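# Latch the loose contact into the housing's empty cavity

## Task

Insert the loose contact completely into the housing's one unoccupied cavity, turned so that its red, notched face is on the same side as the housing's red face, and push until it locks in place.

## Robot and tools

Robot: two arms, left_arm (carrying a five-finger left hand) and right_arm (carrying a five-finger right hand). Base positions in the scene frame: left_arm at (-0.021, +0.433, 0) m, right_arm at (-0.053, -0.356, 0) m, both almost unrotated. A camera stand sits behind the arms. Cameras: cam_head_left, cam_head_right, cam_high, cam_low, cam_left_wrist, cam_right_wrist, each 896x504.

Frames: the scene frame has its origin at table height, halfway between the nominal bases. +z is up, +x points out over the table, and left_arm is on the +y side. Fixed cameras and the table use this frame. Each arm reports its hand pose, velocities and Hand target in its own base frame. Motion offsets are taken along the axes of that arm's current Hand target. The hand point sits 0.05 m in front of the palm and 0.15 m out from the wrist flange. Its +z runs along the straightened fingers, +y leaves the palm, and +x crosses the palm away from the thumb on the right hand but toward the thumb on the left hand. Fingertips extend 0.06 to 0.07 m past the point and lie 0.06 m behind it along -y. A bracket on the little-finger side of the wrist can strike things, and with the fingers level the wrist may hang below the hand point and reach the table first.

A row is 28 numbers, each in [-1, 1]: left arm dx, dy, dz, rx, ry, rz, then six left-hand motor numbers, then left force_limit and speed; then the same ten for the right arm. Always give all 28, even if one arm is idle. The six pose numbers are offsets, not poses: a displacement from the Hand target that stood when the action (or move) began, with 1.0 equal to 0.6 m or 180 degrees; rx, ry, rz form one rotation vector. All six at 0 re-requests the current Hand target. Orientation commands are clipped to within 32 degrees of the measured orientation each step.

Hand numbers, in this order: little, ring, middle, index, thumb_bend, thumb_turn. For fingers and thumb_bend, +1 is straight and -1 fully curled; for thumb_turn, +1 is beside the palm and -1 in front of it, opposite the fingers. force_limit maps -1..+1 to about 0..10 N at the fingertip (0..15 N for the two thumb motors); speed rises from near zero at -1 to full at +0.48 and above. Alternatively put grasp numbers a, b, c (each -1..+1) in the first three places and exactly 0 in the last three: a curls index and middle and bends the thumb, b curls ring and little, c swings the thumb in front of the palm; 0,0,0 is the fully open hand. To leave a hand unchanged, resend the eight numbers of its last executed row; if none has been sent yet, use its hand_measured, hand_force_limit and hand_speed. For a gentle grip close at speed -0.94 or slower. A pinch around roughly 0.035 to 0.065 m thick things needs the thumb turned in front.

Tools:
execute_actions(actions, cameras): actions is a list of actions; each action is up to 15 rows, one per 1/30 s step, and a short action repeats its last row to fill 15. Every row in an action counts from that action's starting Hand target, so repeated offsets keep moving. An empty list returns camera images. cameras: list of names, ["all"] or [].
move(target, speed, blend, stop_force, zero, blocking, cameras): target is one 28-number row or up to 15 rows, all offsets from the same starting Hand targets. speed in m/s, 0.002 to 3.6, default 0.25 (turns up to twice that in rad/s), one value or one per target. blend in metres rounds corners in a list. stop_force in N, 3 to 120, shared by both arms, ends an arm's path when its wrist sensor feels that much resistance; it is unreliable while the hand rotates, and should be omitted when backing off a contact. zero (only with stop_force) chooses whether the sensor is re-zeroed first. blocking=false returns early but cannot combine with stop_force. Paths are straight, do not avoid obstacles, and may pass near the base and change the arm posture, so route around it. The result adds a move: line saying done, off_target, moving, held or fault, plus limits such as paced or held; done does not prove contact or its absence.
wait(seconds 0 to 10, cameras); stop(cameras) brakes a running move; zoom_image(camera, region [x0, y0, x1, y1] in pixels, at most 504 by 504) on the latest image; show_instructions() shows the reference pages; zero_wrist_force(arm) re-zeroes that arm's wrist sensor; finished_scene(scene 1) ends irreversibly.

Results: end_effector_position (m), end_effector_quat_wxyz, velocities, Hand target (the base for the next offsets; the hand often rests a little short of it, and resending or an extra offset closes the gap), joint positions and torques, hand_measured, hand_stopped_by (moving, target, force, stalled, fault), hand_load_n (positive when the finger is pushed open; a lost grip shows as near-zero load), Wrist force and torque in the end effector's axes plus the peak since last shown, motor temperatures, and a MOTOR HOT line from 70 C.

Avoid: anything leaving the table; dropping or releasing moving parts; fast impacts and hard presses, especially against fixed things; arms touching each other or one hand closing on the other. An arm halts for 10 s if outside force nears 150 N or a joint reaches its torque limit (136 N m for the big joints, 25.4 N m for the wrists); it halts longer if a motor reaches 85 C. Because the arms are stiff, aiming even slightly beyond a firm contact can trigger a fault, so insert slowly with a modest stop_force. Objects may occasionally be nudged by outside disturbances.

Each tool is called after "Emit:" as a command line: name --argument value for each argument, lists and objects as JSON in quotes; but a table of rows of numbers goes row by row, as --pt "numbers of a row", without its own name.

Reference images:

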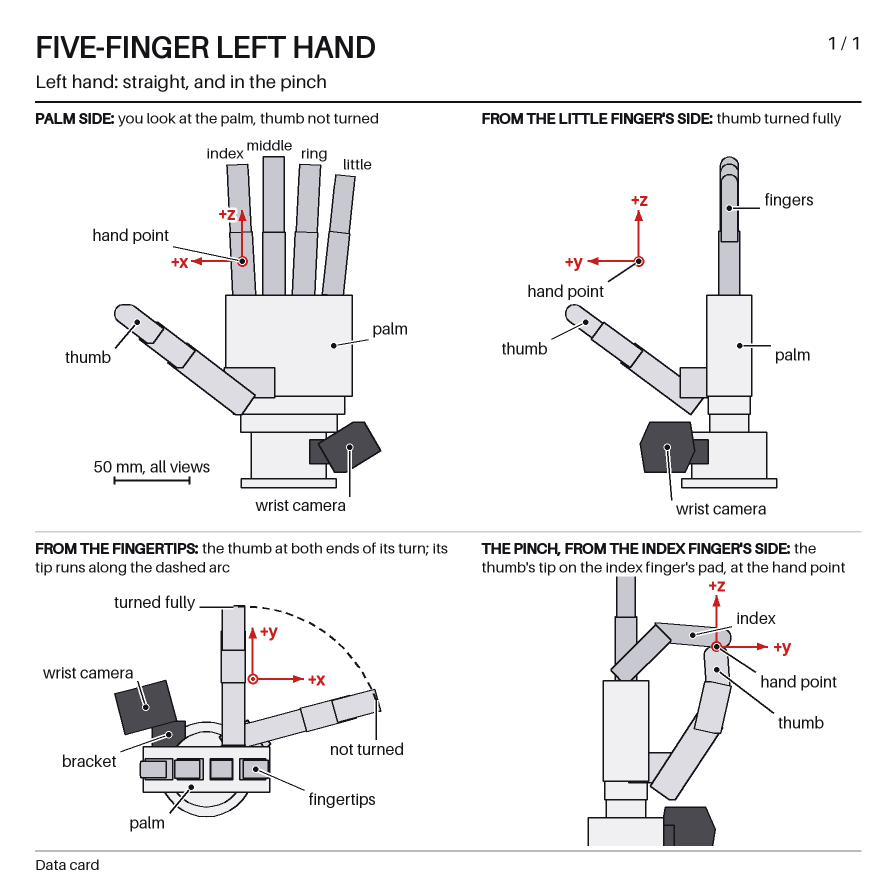

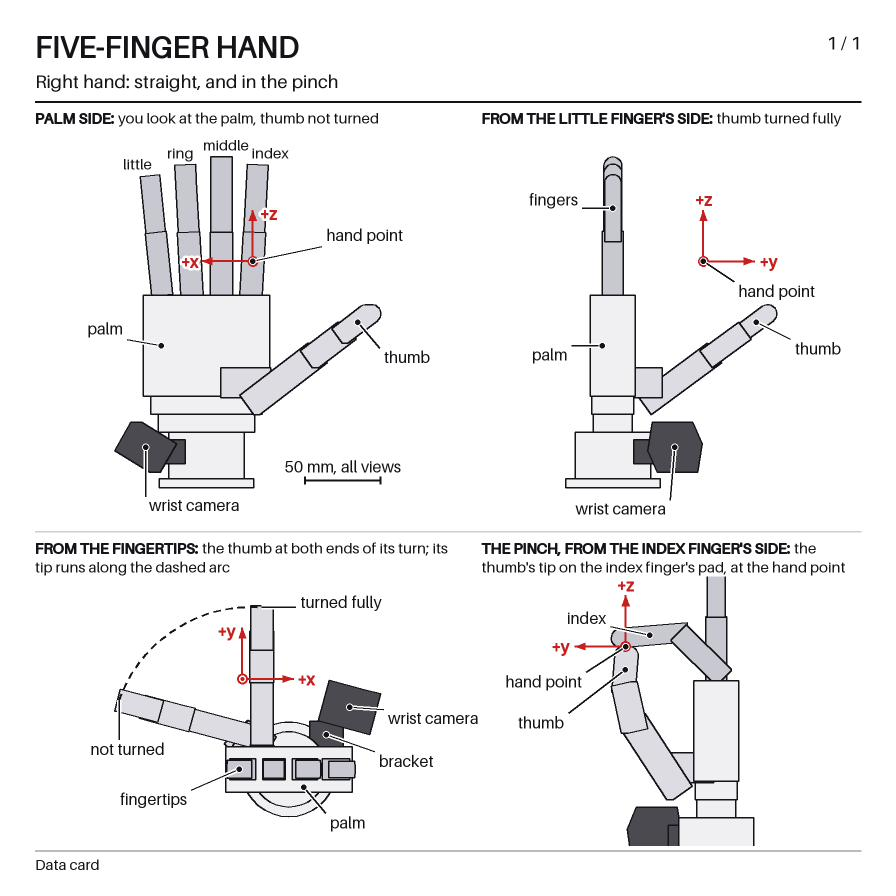

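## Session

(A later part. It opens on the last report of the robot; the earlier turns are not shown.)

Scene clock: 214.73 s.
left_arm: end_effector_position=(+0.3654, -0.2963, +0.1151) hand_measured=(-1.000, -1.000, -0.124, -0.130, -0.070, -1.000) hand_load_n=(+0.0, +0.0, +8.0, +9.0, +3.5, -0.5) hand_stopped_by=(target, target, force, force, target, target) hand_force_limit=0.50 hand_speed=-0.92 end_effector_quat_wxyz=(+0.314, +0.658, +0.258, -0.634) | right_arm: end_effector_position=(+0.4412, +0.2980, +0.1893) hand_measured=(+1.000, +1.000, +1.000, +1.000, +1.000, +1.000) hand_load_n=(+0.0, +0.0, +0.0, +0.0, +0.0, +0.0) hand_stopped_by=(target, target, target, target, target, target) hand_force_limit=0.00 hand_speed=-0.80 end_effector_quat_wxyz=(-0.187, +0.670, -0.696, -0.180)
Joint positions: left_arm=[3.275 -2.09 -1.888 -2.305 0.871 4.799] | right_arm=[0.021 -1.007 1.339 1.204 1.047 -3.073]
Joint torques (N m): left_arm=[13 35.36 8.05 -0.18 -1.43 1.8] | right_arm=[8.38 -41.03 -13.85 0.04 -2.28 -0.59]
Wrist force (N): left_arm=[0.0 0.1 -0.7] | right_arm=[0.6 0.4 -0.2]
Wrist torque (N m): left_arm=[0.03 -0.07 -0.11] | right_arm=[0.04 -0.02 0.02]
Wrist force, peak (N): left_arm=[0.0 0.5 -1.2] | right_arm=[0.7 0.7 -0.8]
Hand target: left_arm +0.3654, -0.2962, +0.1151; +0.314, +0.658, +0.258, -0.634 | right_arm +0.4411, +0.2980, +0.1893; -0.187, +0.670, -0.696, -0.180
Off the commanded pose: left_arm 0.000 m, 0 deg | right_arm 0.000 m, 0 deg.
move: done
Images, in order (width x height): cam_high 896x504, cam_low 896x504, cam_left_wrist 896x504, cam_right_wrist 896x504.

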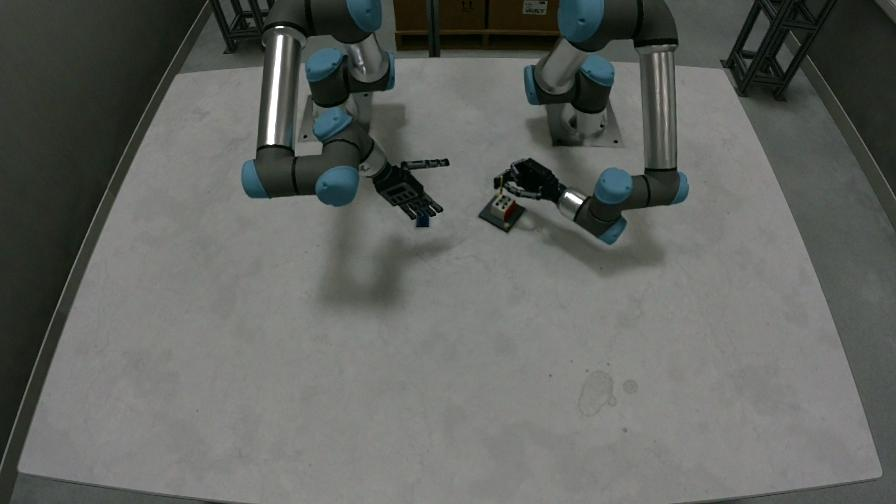

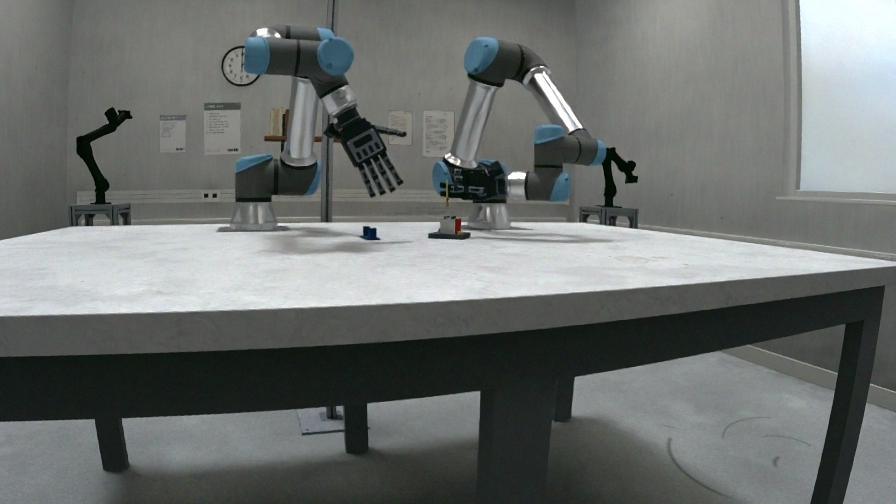

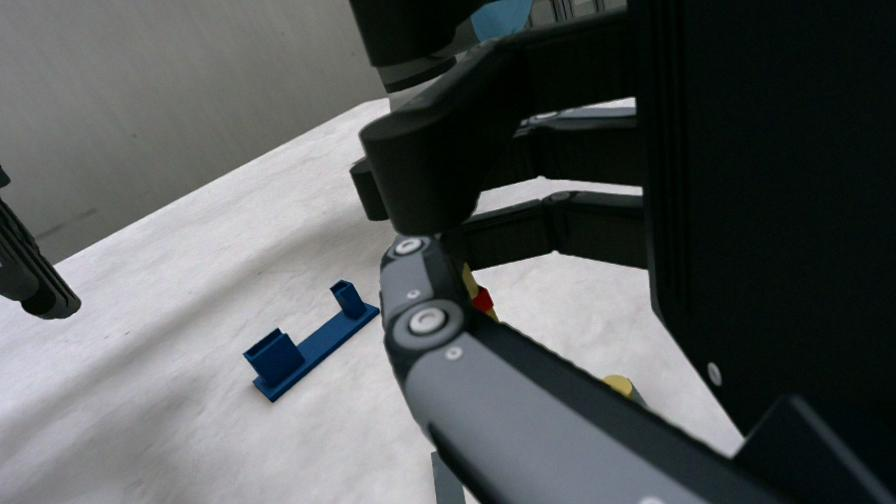

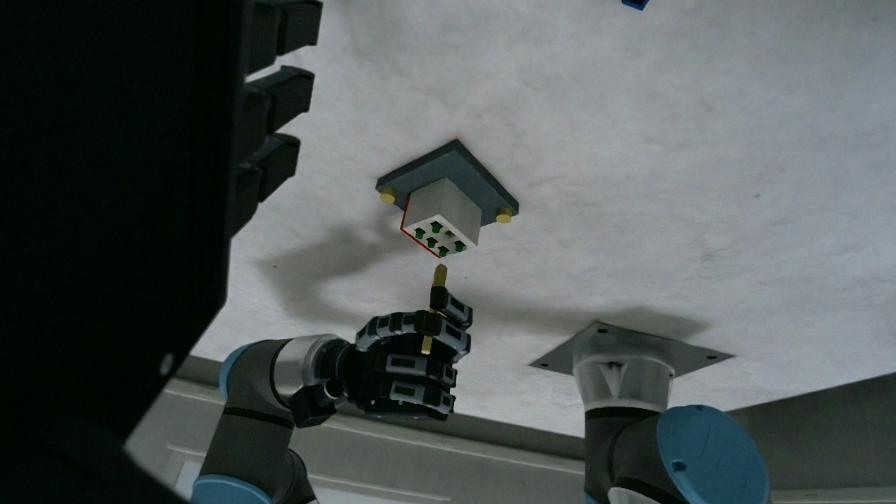

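Emit:
move --target '[0.0266,-0.0023,0,0,0,0,-1,-1,-0.3,-0.3,-0.07,-1,0.5,-0.92,0,0,0,0,0,0,1,1,1,1,1,1,0,-0.8]' --speed 0.06 --cameras '["cam_right_wrist","cam_low","cam_high"]'

Emit:
zoom_image --camera "cam_right_wrist" --region '[400, 200, 490, 300]'

Emit:
zoom_image --camera "cam_low" --region '[425, 180, 485, 245]'

Emit:
zoom_image --camera "cam_high" --region '[475, 160, 535, 235]'

Scene clock: 217.73 s.
left_arm: end_effector_position=(+0.3654, -0.2962, +0.0990) hand_measured=(-1.000, -1.000, -0.124, -0.130, -0.070, -1.000) hand_load_n=(-0.5, +0.5, +8.0, +9.0, +3.5, -0.5) hand_stopped_by=(target, target, force, force, target, target) hand_force_limit=0.50 hand_speed=-0.92 end_effector_quat_wxyz=(+0.314, +0.658, +0.258, -0.634) end_effector_velocity=(-0.001, +0.000, +0.003) end_effector_angular_velocity=(+0.000, +0.002, +0.001) | right_arm: end_effector_position=(+0.4411, +0.2980, +0.1893) hand_measured=(+1.000, +1.000, +1.000, +1.000, +1.000, +1.000) hand_load_n=(+0.0, +0.0, +0.0, +0.0, +0.0, +0.0) hand_stopped_by=(target, target, target, target, target, target) hand_force_limit=0.00 hand_speed=-0.80 end_effector_quat_wxyz=(-0.187, +0.670, -0.696, -0.180)
Joint positions: left_arm=[3.276 -2.12 -1.895 -2.268 0.871 4.799] | right_arm=[0.021 -1.007 1.339 1.204 1.047 -3.073]
Joint velocities: left_arm=[0 0.005 -0.001 -0.006 -0.001 0] | right_arm=[within noise]
Joint torques (N m): left_arm=[10.47 43.86 11.25 -3.95 1.87 -1.19] | right_arm=[8.66 -44.07 -13.48 0.16 -2.41 -0.35]
Wrist force (N): left_arm=[-0.1 0.0 -0.8] | right_arm=[0.7 0.2 -0.6]
Wrist torque (N m): left_arm=[0.01 -0.05 -0.12] | right_arm=[0.03 -0.02 0.03]
Wrist force, peak (N): left_arm=[0.1 0.2 -1.0] | right_arm=[1.0 0.3 -0.8]
Hand target: left_arm +0.3654, -0.2962, +0.0991; +0.314, +0.658, +0.258, -0.634 | right_arm +0.4411, +0.2980, +0.1893; -0.187, +0.670, -0.696, -0.180
Off the commanded pose: left_arm 0.000 m, 0 deg | right_arm 0.000 m, 0 deg.
move: done
Images, in order (width x height): cam_high 896x504, cam_low 896x504, cam_right_wrist 896x504.

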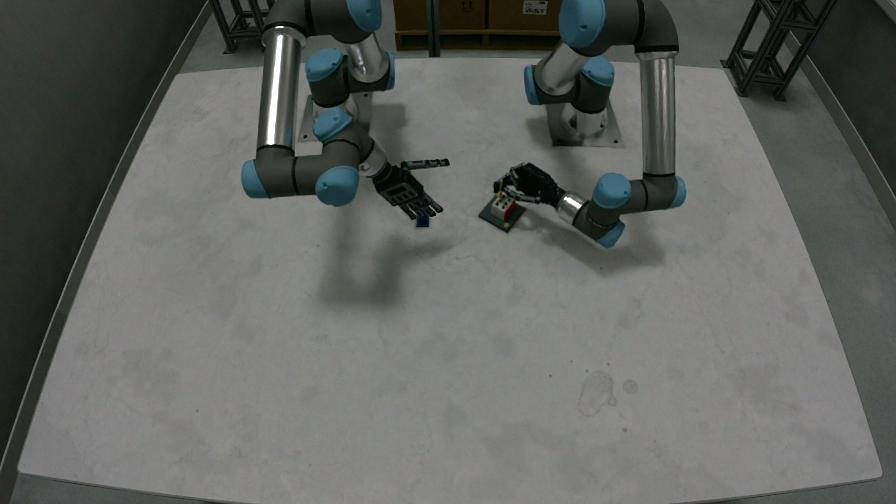

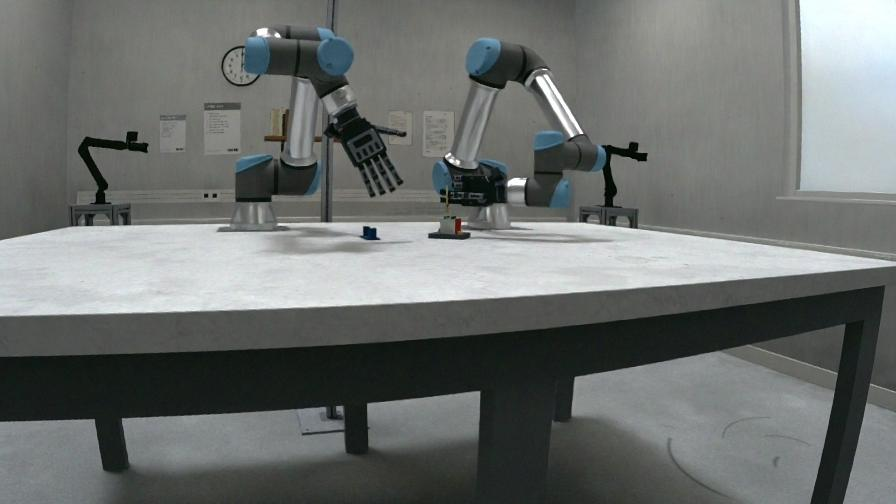

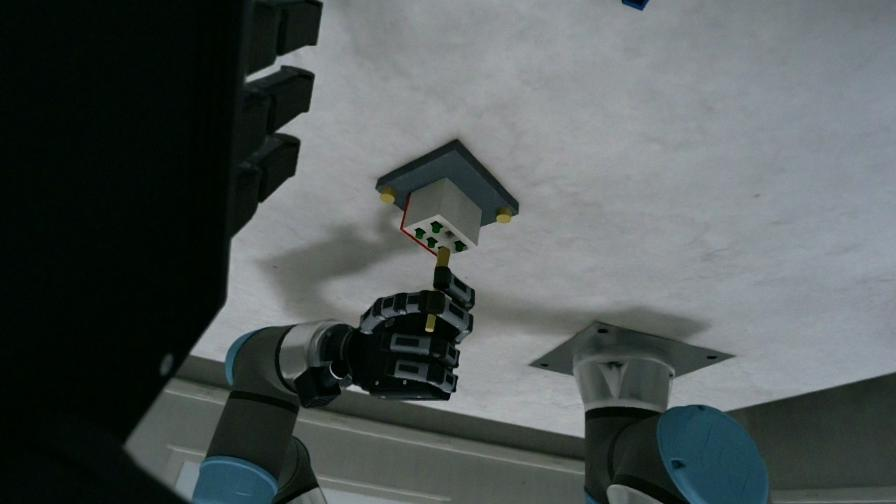

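Scaled by 5.040.

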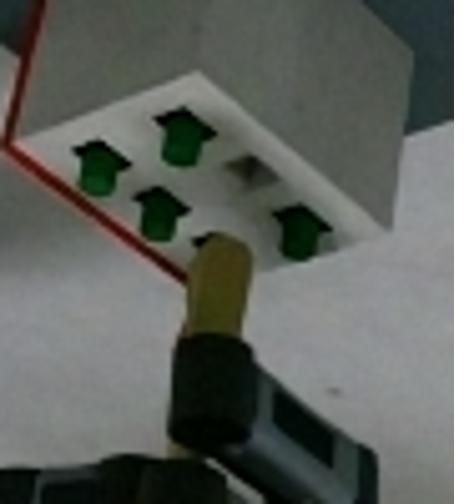

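Scaled by 7.754.

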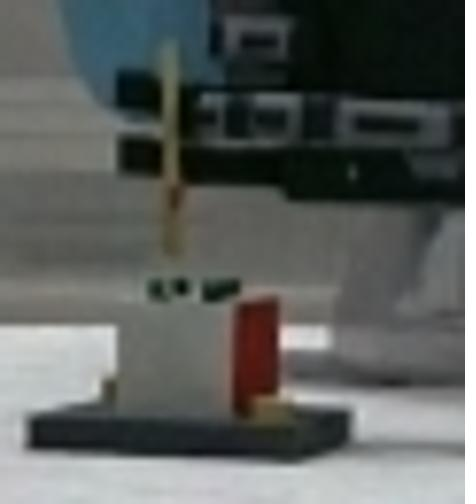

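Scaled by 6.720.

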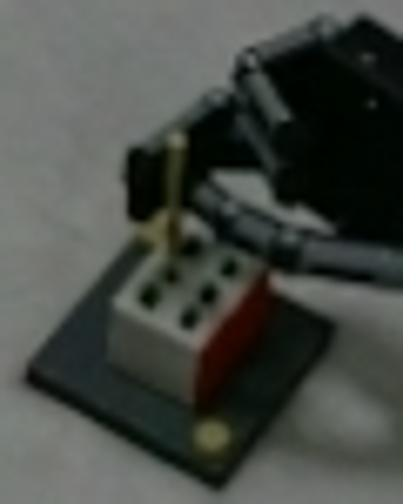

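Emit:
move --target '[0.013,-0.0057,0.0023,-0.001,-0.0112,0.0099,-1,-1,-0.3,-0.3,-0.07,-1,0.5,-0.92,0,0,0,0,0,0,1,1,1,1,1,1,0,-0.8]' --speed 0.05 --cameras '["cam_right_wrist","cam_low","cam_high"]'

Emit:
zoom_image --camera "cam_right_wrist" --region '[415, 205, 485, 275]'

Emit:
zoom_image --camera "cam_low" --region '[430, 185, 480, 245]'

Emit:
zoom_image --camera "cam_high" --region '[480, 170, 530, 230]'

Scene clock: 223.67 s.
left_arm: end_effector_position=(+0.3624, -0.2953, +0.0910) hand_measured=(-1.000, -1.000, -0.124, -0.130, -0.070, -1.000) hand_load_n=(+0.0, +0.0, +8.5, +9.0, +3.5, +0.0) hand_stopped_by=(target, target, force, force, target, target) hand_force_limit=0.50 hand_speed=-0.92 end_effector_quat_wxyz=(+0.329, +0.650, +0.243, -0.640) | right_arm: end_effector_position=(+0.4411, +0.2980, +0.1893) hand_measured=(+1.000, +1.000, +1.000, +1.000, +1.000, +1.000) hand_load_n=(+0.0, +0.0, +0.0, +0.0, +0.0, +0.0) hand_stopped_by=(target, target, target, target, target, target) hand_force_limit=0.00 hand_speed=-0.80 end_effector_quat_wxyz=(-0.187, +0.670, -0.696, -0.180)
Joint positions: left_arm=[3.28 -2.159 -1.898 -2.273 0.877 4.86] | right_arm=[0.021 -1.007 1.339 1.204 1.047 -3.073]
Joint torques (N m): left_arm=[3.61 45.09 8.11 -2.44 0.35 -2.17] | right_arm=[6.02 -47.28 -11.54 -0.04 -2.29 0.19]
Wrist force (N): left_arm=[0.1 -0.1 -0.8] | right_arm=[0.8 0.6 -0.6]
Wrist torque (N m): left_arm=[-0.01 -0.10 0.08] | right_arm=[0.09 -0.04 0.05]
Wrist force, peak (N): left_arm=[0.0 0.2 -1.0] | right_arm=[1.1 0.3 -0.6]
Hand target: left_arm +0.3625, -0.2954, +0.0910; +0.329, +0.651, +0.243, -0.640 | right_arm +0.4411, +0.2980, +0.1893; -0.187, +0.670, -0.696, -0.180
Off the commanded pose: left_arm 0.000 m, 0 deg | right_arm 0.000 m, 0 deg.
move: done
Images, in order (width x height): cam_high 896x504, cam_low 896x504, cam_right_wrist 896x504.

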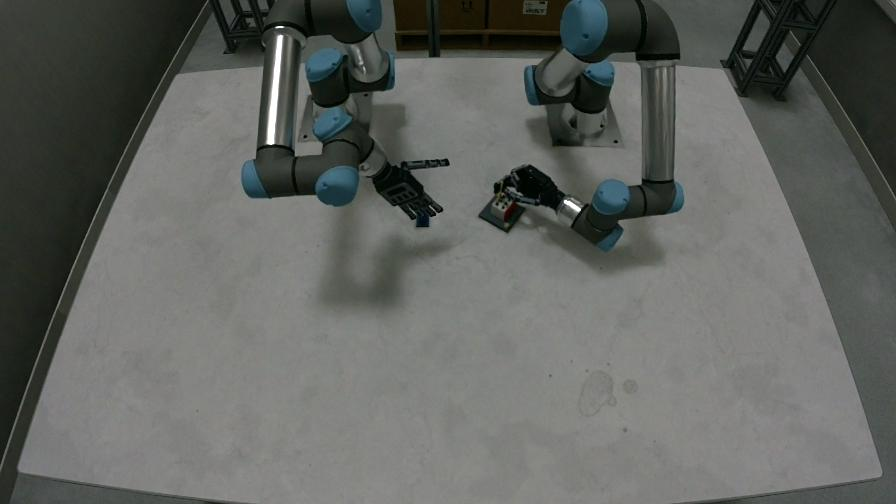

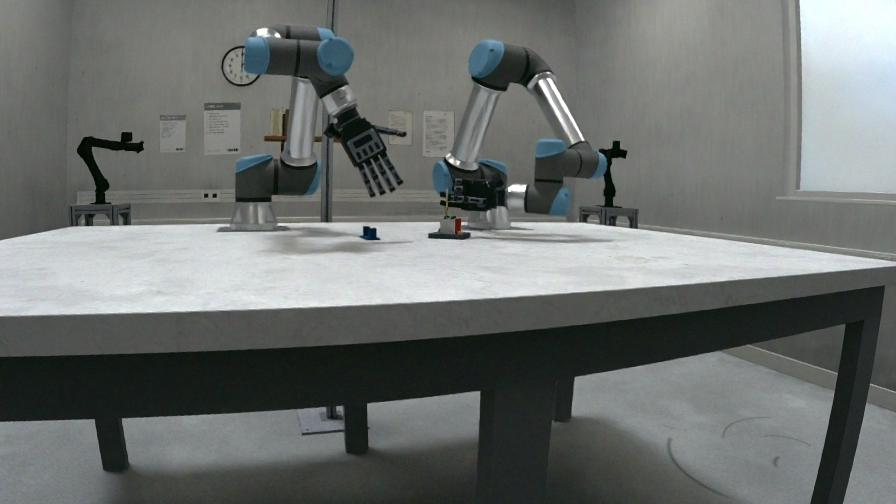

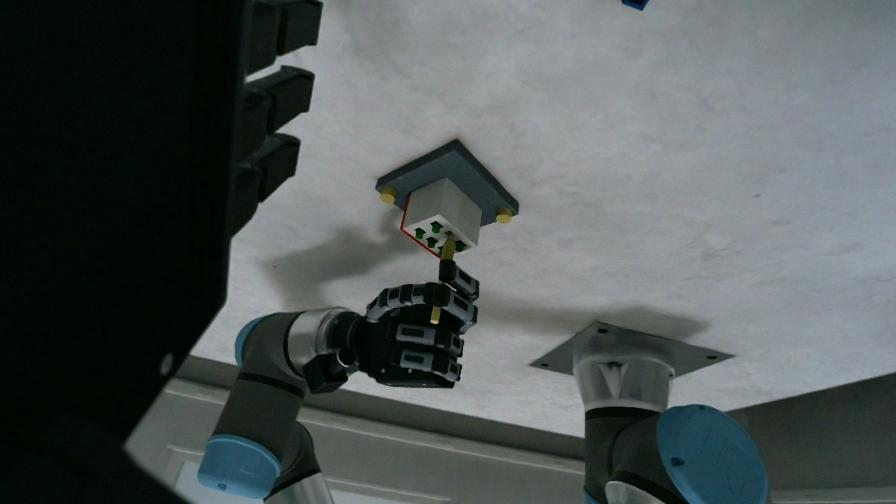

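Scaled by 7.200.

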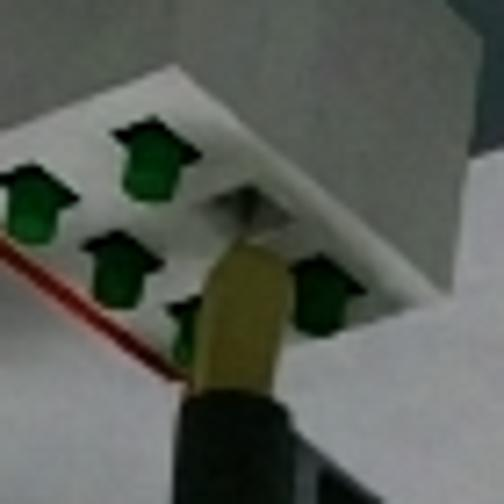

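Scaled by 8.400.

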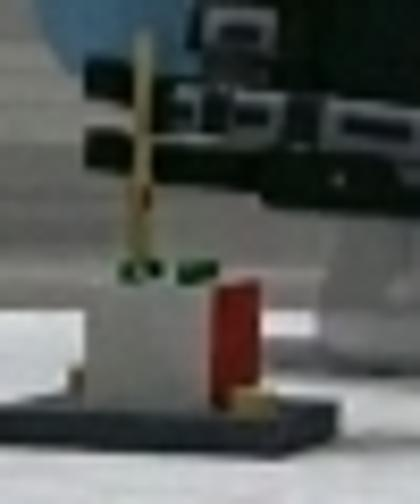

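Scaled by 8.400.

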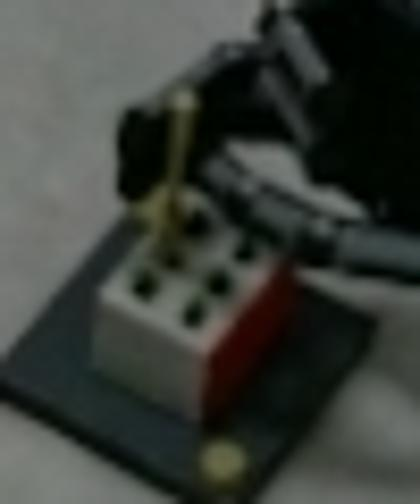

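Emit:
move --target '[0.0199,-0.0023,-0.0007,0,0,0,-1,-1,-0.3,-0.3,-0.07,-1,0.5,-0.92,0,0,0,0,0,0,1,1,1,1,1,1,0,-0.8]' --speed 0.012 --stop_force 5 --cameras '["cam_right_wrist","cam_low","cam_high"]'

Emit:
zoom_image --camera "cam_right_wrist" --region '[415, 205, 485, 275]'

Emit:
zoom_image --camera "cam_low" --region '[430, 185, 480, 245]'

Emit:
zoom_image --camera "cam_high" --region '[480, 170, 530, 230]'

Scene clock: 227.30 s.
left_arm: end_effector_position=(+0.3625, -0.2954, +0.0835) hand_measured=(-1.000, -1.000, -0.124, -0.130, -0.068, -1.000) hand_load_n=(+0.0, +0.0, +10.0, +4.5, +6.5, -1.5) hand_stopped_by=(target, target, force, force, target, target) hand_force_limit=0.50 hand_speed=-0.92 end_effector_quat_wxyz=(+0.329, +0.651, +0.243, -0.640) | right_arm: end_effector_position=(+0.4411, +0.2980, +0.1893) hand_measured=(+1.000, +1.000, +1.000, +1.000, +1.000, +1.000) hand_load_n=(+0.0, +0.0, +0.0, +0.0, +0.0, +0.0) hand_stopped_by=(target, target, target, target, target, target) hand_force_limit=0.00 hand_speed=-0.80 end_effector_quat_wxyz=(-0.187, +0.670, -0.696, -0.180)
Joint positions: left_arm=[3.28 -2.174 -1.899 -2.256 0.877 4.86] | right_arm=[0.021 -1.007 1.339 1.204 1.047 -3.073]
Joint torques (N m): left_arm=[-10.53 44.59 18.55 -4.18 -1.86 1.52] | right_arm=[6.72 -47.26 -12.38 0.26 -2.19 0.6]
Wrist force (N): left_arm=[-0.7 1.0 -3.7] | right_arm=[0.7 0.4 -0.6]
Wrist torque (N m): left_arm=[0.07 -0.01 0.07] | right_arm=[0.06 -0.01 0.03]
Wrist force, peak (N): left_arm=[-7.6 1.5 -3.5] | right_arm=[0.9 0.7 -0.8]
Hand target: left_arm +0.3625, -0.2954, +0.0835; +0.329, +0.651, +0.243, -0.640 (not the last commanded pose) | right_arm +0.4411, +0.2980, +0.1893; -0.187, +0.670, -0.696, -0.180
Off the commanded pose: left_arm 0.005 m, 0 deg | right_arm 0.000 m, 0 deg.
move: contact (left_arm)
Images, in order (width x height): cam_high 896x504, cam_low 896x504, cam_right_wrist 896x504.

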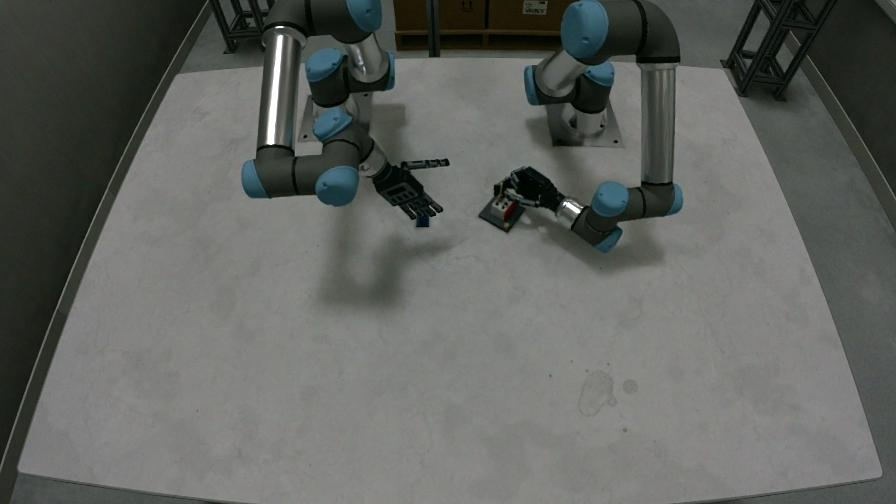

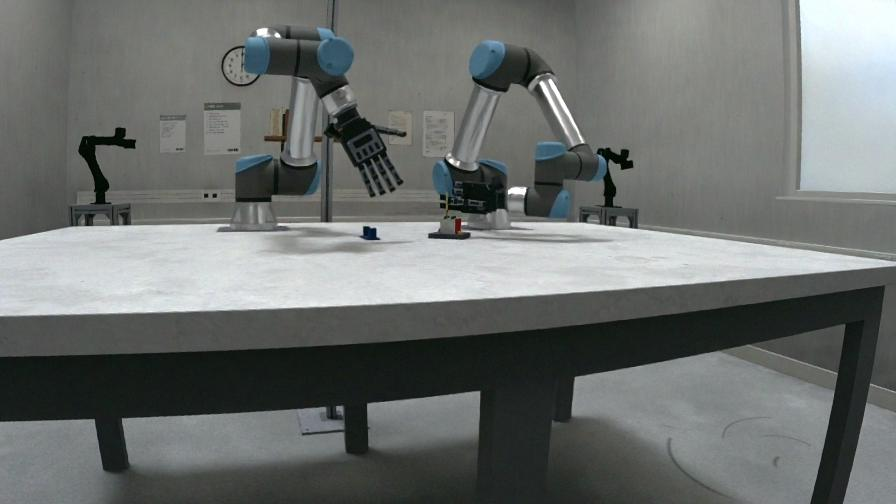

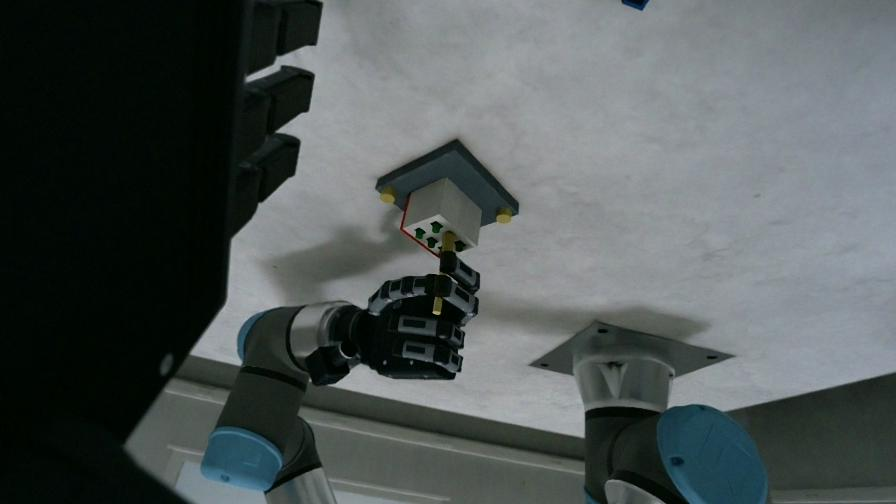

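Scaled by 7.200.

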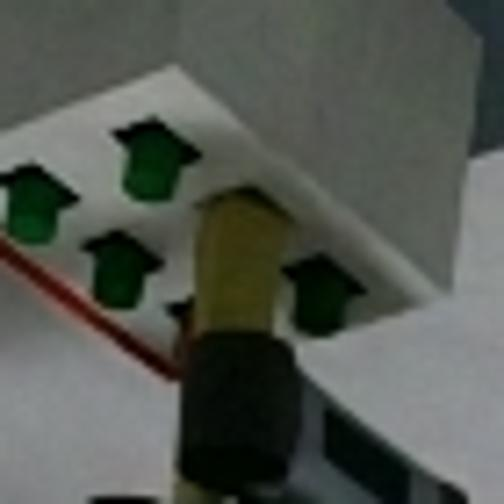

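Scaled by 8.400.

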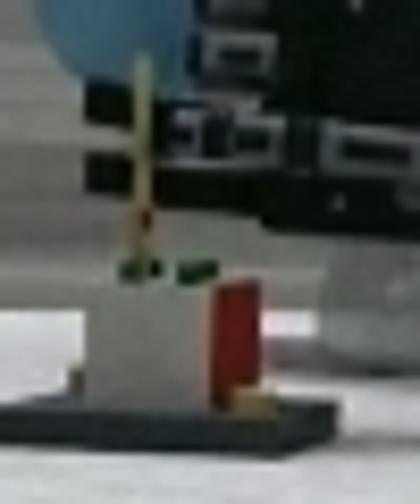

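Scaled by 8.400.

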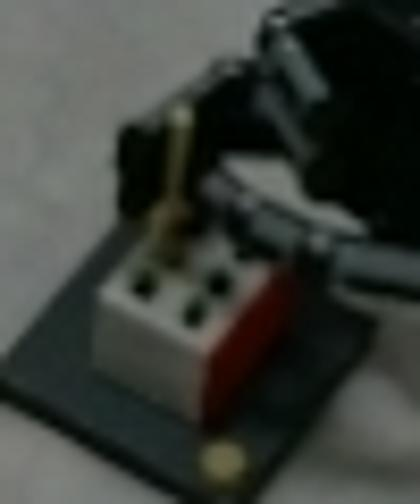

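Emit:
move --target '[0,0.0005,-0.0014,0,0,0,-1,-1,-0.3,-0.3,-0.07,-1,0.5,-0.92,0,0,0,0,0,0,1,1,1,1,1,1,0,-0.8]' --speed 0.01

Scene clock: 229.40 s.
left_arm: end_effector_position=(+0.3633, -0.2950, +0.0836) hand_measured=(-1.000, -1.000, -0.124, -0.130, -0.068, -1.000) hand_load_n=(+0.0, +0.0, +9.0, +7.5, +5.0, -1.5) hand_stopped_by=(target, target, force, force, target, target) hand_force_limit=0.50 hand_speed=-0.92 end_effector_quat_wxyz=(+0.329, +0.651, +0.243, -0.640) | right_arm: end_effector_position=(+0.4411, +0.2980, +0.1893) hand_measured=(+1.000, +1.000, +1.000, +1.000, +1.000, +1.000) hand_load_n=(+0.0, +0.0, +0.0, +0.0, +0.0, +0.0) hand_stopped_by=(target, target, target, target, target, target) hand_force_limit=0.00 hand_speed=-0.80 end_effector_quat_wxyz=(-0.187, +0.670, -0.696, -0.180)
Joint positions: left_arm=[3.281 -2.175 -1.897 -2.257 0.877 4.86] | right_arm=[0.021 -1.007 1.339 1.204 1.047 -3.073]
Joint torques (N m): left_arm=[12.28 30.12 17.94 -3.44 2.27 -0.1] | right_arm=[5.15 -47.68 -11.74 0.14 -2.23 1.17]
Wrist force (N): left_arm=[-1.2 0.0 -1.8] | right_arm=[0.7 0.2 -0.5]
Wrist torque (N m): left_arm=[0.01 -0.07 0.04] | right_arm=[0.03 -0.03 0.02]
Wrist force, peak (N): left_arm=[-1.6 0.8 -3.8] | right_arm=[1.2 0.6 -0.3]
Hand target: left_arm +0.3633, -0.2950, +0.0836; +0.329, +0.651, +0.243, -0.640 | right_arm +0.4411, +0.2980, +0.1893; -0.187, +0.670, -0.696, -0.180
Off the commanded pose: left_arm 0.000 m, 0 deg | right_arm 0.000 m, 0 deg.
move: done

Emit:
move --target '[0,0.0001,-0.0006,0,0,0,-1,-1,-0.3,-0.3,-0.07,-1,0.5,-0.92,0,0,0,0,0,0,1,1,1,1,1,1,0,-0.8]' --speed 0.01

Emit:
move --target '[0.0132,-0.0016,-0.0005,0,0,0,-1,-1,-0.3,-0.3,-0.07,-1,0.5,-0.92,0,0,0,0,0,0,1,1,1,1,1,1,0,-0.8]' --speed 0.01 --stop_force 7 --cameras '["cam_right_wrist"]'

Emit:
zoom_image --camera "cam_right_wrist" --region '[415, 205, 485, 275]'

Scene clock: 230.80 s.
left_arm: end_effector_position=(+0.3636, -0.2947, +0.0835) hand_measured=(-1.000, -1.000, -0.124, -0.130, -0.068, -1.000) hand_load_n=(+0.0, +0.0, +8.0, +8.5, +4.5, -1.0) hand_stopped_by=(target, target, force, force, target, target) hand_force_limit=0.50 hand_speed=-0.92 end_effector_quat_wxyz=(+0.329, +0.651, +0.243, -0.640) | right_arm: end_effector_position=(+0.4411, +0.2980, +0.1893) hand_measured=(+1.000, +1.000, +1.000, +1.000, +1.000, +1.000) hand_load_n=(+0.0, +0.0, +0.0, +0.0, +0.0, +0.0) hand_stopped_by=(target, target, target, target, target, target) hand_force_limit=0.00 hand_speed=-0.80 end_effector_quat_wxyz=(-0.187, +0.670, -0.696, -0.180)
Joint positions: left_arm=[3.281 -2.175 -1.896 -2.258 0.878 4.86] | right_arm=[0.021 -1.007 1.339 1.204 1.047 -3.073]
Joint torques (N m): left_arm=[11.12 30.28 19.51 -3.41 2.31 -2.1] | right_arm=[4.65 -47.67 -12.19 0.14 -2.36 1.11]
Wrist force (N): left_arm=[-1.8 0.1 -1.1] | right_arm=[0.9 0.3 -0.7]
Wrist torque (N m): left_arm=[0.02 -0.06 0.03] | right_arm=[0.05 -0.05 0.04]
Wrist force, peak (N): left_arm=[-2.0 0.1 -2.0] | right_arm=[1.0 0.5 -0.5]
Hand target: left_arm +0.3636, -0.2947, +0.0835; +0.329, +0.651, +0.243, -0.640 | right_arm +0.4411, +0.2980, +0.1893; -0.187, +0.670, -0.696, -0.180
Off the commanded pose: left_arm 0.000 m, 0 deg | right_arm 0.000 m, 0 deg.
move: done

Scene clock: 231.70 s.
left_arm: end_effector_position=(+0.3636, -0.2947, +0.0831) hand_measured=(-1.000, -1.000, -0.124, -0.130, -0.068, -1.000) hand_load_n=(+0.0, +0.0, +8.0, +8.0, +5.5, -3.0) hand_stopped_by=(target, target, force, force, target, target) hand_force_limit=0.50 hand_speed=-0.92 end_effector_quat_wxyz=(+0.329, +0.650, +0.243, -0.640) | right_arm: end_effector_position=(+0.4411, +0.2980, +0.1893) hand_measured=(+1.000, +1.000, +1.000, +1.000, +1.000, +1.000) hand_load_n=(+0.0, +0.0, +0.0, +0.0, +0.0, +0.0) hand_stopped_by=(target, target, target, target, target, target) hand_force_limit=0.00 hand_speed=-0.80 end_effector_quat_wxyz=(-0.187, +0.670, -0.696, -0.180)
Joint positions: left_arm=[3.281 -2.176 -1.896 -2.257 0.878 4.86] | right_arm=[0.021 -1.007 1.339 1.204 1.047 -3.073]
Joint torques (N m): left_arm=[10.98 45.5 11.66 -3.67 2.18 -2.06] | right_arm=[4.82 -47.83 -12.29 0.16 -2.11 1.27]
Wrist force (N): left_arm=[-2.1 0.3 -1.5] | right_arm=[0.7 0.5 -0.8]
Wrist torque (N m): left_arm=[0.03 -0.09 0.05] | right_arm=[0.09 -0.01 0.03]
Wrist force, peak (N): left_arm=[-11.5 1.1 -0.9] | right_arm=[0.9 0.5 -0.9]
Hand target: left_arm +0.3636, -0.2947, +0.0831; +0.329, +0.650, +0.243, -0.640 (not the last commanded pose) | right_arm +0.4411, +0.2980, +0.1893; -0.187, +0.670, -0.696, -0.180
Off the commanded pose: left_arm 0.008 m, 0 deg | right_arm 0.000 m, 0 deg.
move: contact (left_arm)
Images, in order (width x height): cam_right_wrist 896x504.

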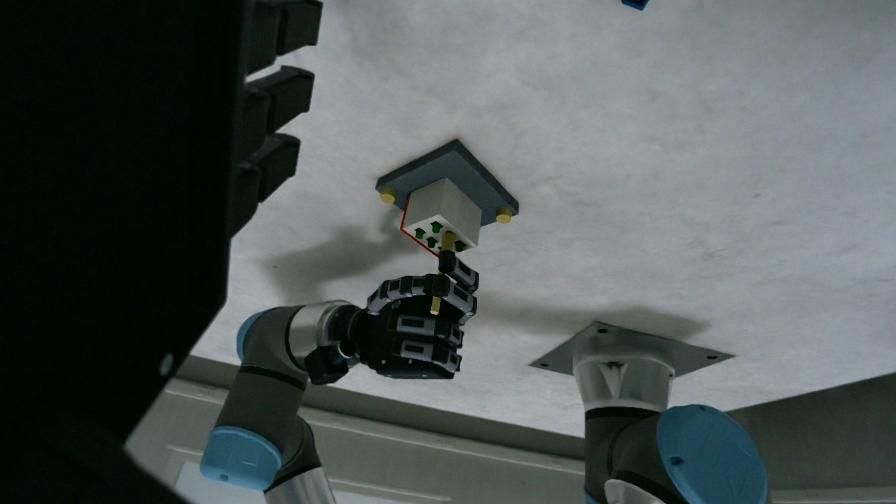

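Scaled by 7.200.

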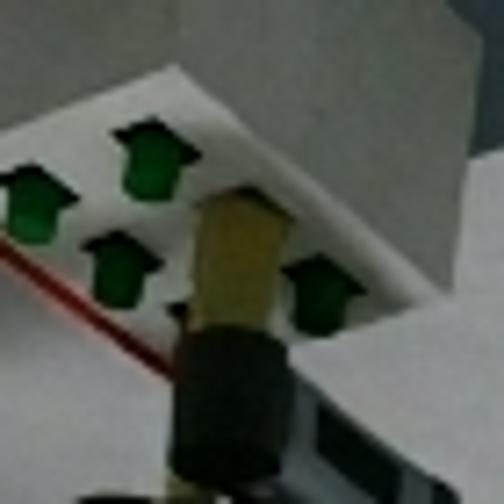

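Emit:
zoom_image --camera "cam_right_wrist" --region '[435, 222, 465, 252]'

Emit:
zoom_image --camera "cam_right_wrist" --region '[425, 212, 475, 262]'

Scaled by 16.800.

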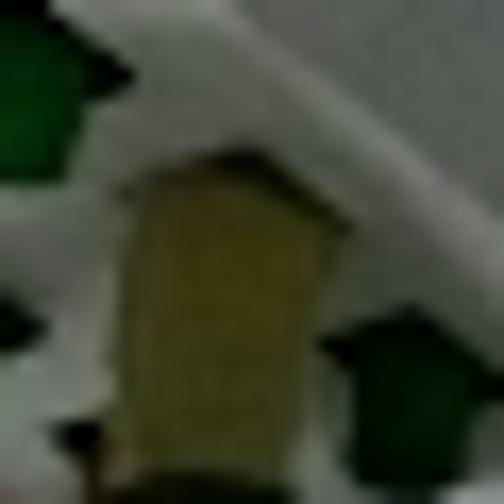

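Scaled by 10.080.

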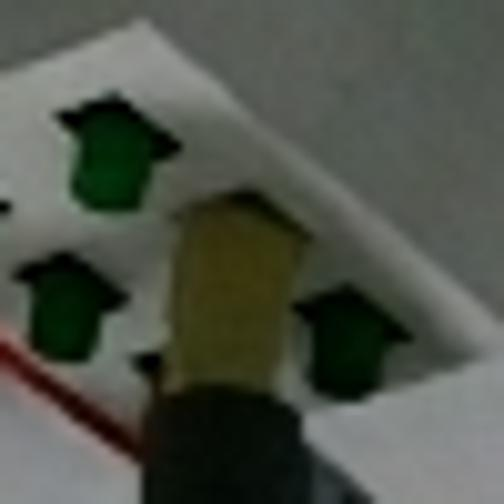

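Emit:
move --target '[0,0,0,0,0,0,-1,-1,-0.3,-0.3,-0.07,-1,0.5,-0.92,-0.0675,0.0223,0.1507,0,0,0,1,1,1,1,1,-1,0,0]' --speed 0.1 --cameras '["cam_right_wrist","cam_low","cam_high"]'

Emit:
zoom_image --camera "cam_right_wrist" --region '[400, 180, 500, 280]'

Scene clock: 238.33 s.
left_arm: end_effector_position=(+0.3636, -0.2947, +0.0831) hand_measured=(-1.000, -1.000, -0.124, -0.130, -0.068, -1.000) hand_load_n=(+0.0, -0.5, +8.0, +8.0, +5.0, -3.5) hand_stopped_by=(target, target, force, force, target, target) hand_force_limit=0.50 hand_speed=-0.92 end_effector_quat_wxyz=(+0.329, +0.650, +0.243, -0.640) | right_arm: end_effector_position=(+0.4309, +0.3788, +0.1313) hand_measured=(+1.000, +1.000, +1.000, +1.000, +1.000, -1.000) hand_load_n=(+0.0, +0.0, +0.0, +0.0, +0.0, +0.0) hand_stopped_by=(target, target, target, target, target, target) hand_force_limit=0.00 hand_speed=0.00 end_effector_quat_wxyz=(-0.187, +0.670, -0.696, -0.180)
Joint positions: left_arm=[3.281 -2.176 -1.896 -2.257 0.878 4.86] | right_arm=[0.182 -0.922 1.331 1.036 1.06 -2.889]
Joint torques (N m): left_arm=[8.55 44.6 11.75 -3.57 1.88 -2.16] | right_arm=[-13.97 -52.31 -10.45 4.23 -1.9 -1.43]
Wrist force (N): left_arm=[-1.5 0.1 -1.3] | right_arm=[0.7 0.5 -0.6]
Wrist torque (N m): left_arm=[-0.01 -0.10 0.06] | right_arm=[0.10 -0.03 0.20]
Wrist force, peak (N): left_arm=[-2.4 0.3 -1.4] | right_arm=[1.2 0.1 -1.4]
Hand target: left_arm +0.3636, -0.2947, +0.0831; +0.329, +0.650, +0.243, -0.640 | right_arm +0.4309, +0.3788, +0.1313; -0.187, +0.670, -0.696, -0.180
Off the commanded pose: left_arm 0.000 m, 0 deg | right_arm 0.000 m, 0 deg.
move: done
Images, in order (width x height): cam_high 896x504, cam_low 896x504, cam_right_wrist 896x504.

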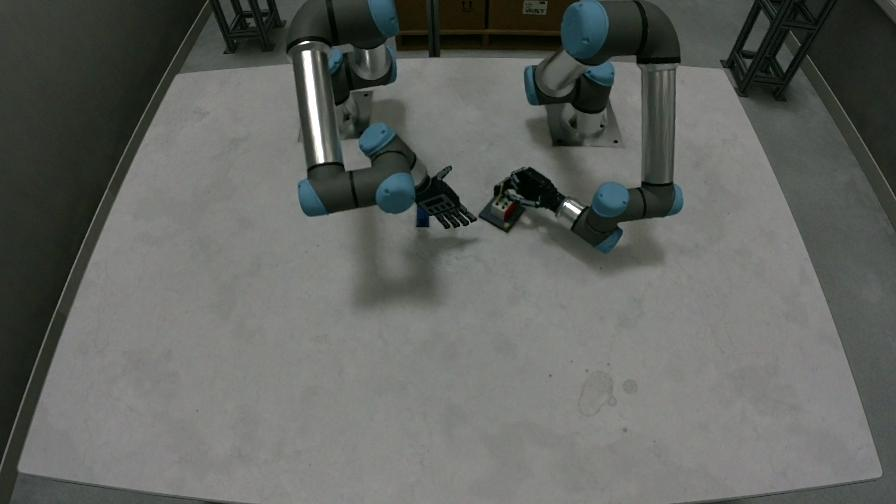

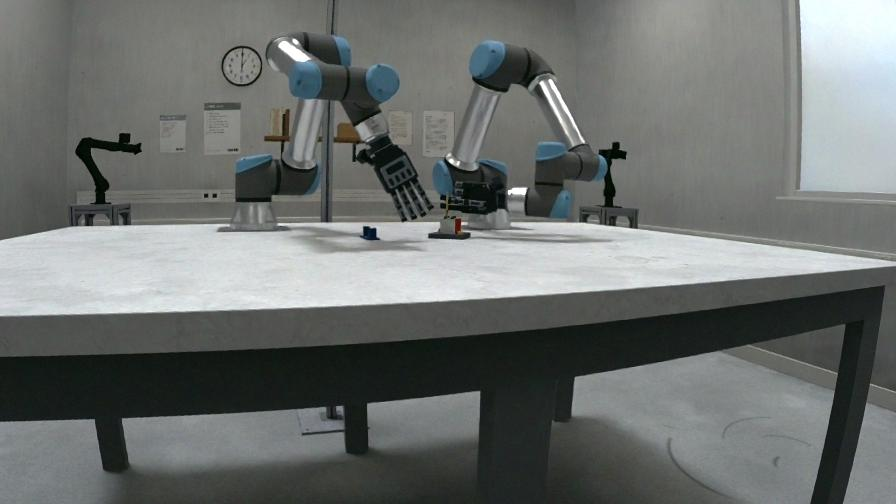

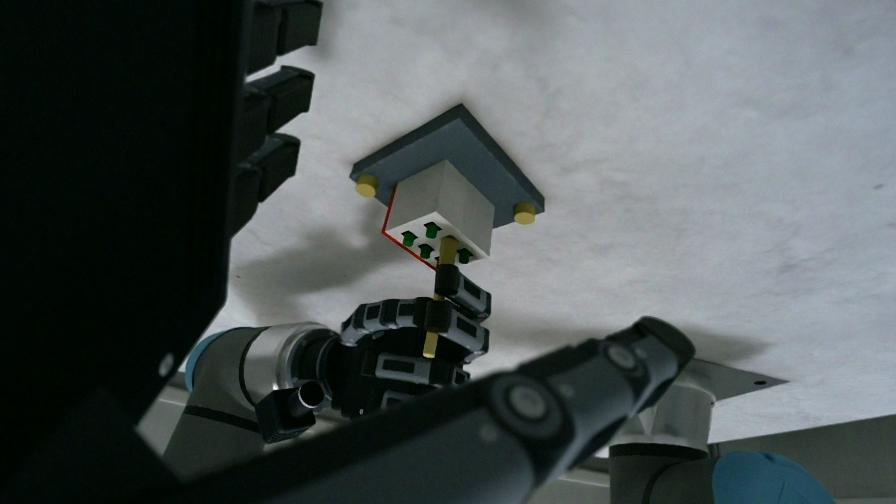

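Scaled by 5.040.

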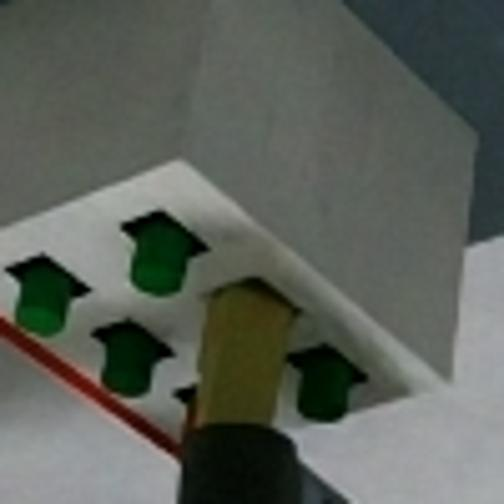

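Emit:
zoom_image --camera "cam_right_wrist" --region '[430, 220, 470, 270]'

Emit:
zoom_image --camera "cam_right_wrist" --region '[410, 200, 480, 270]'

Scaled by 10.080.

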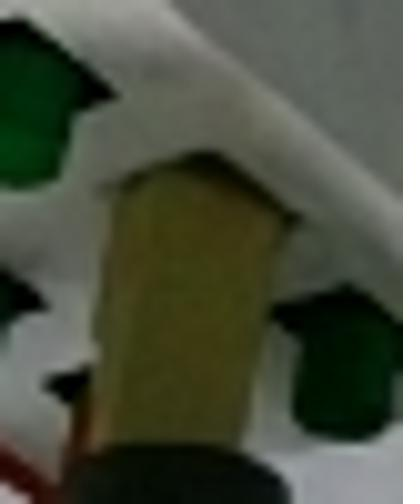

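Scaled by 7.200.

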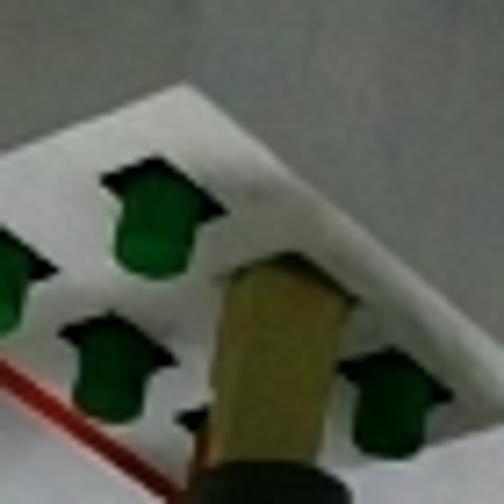

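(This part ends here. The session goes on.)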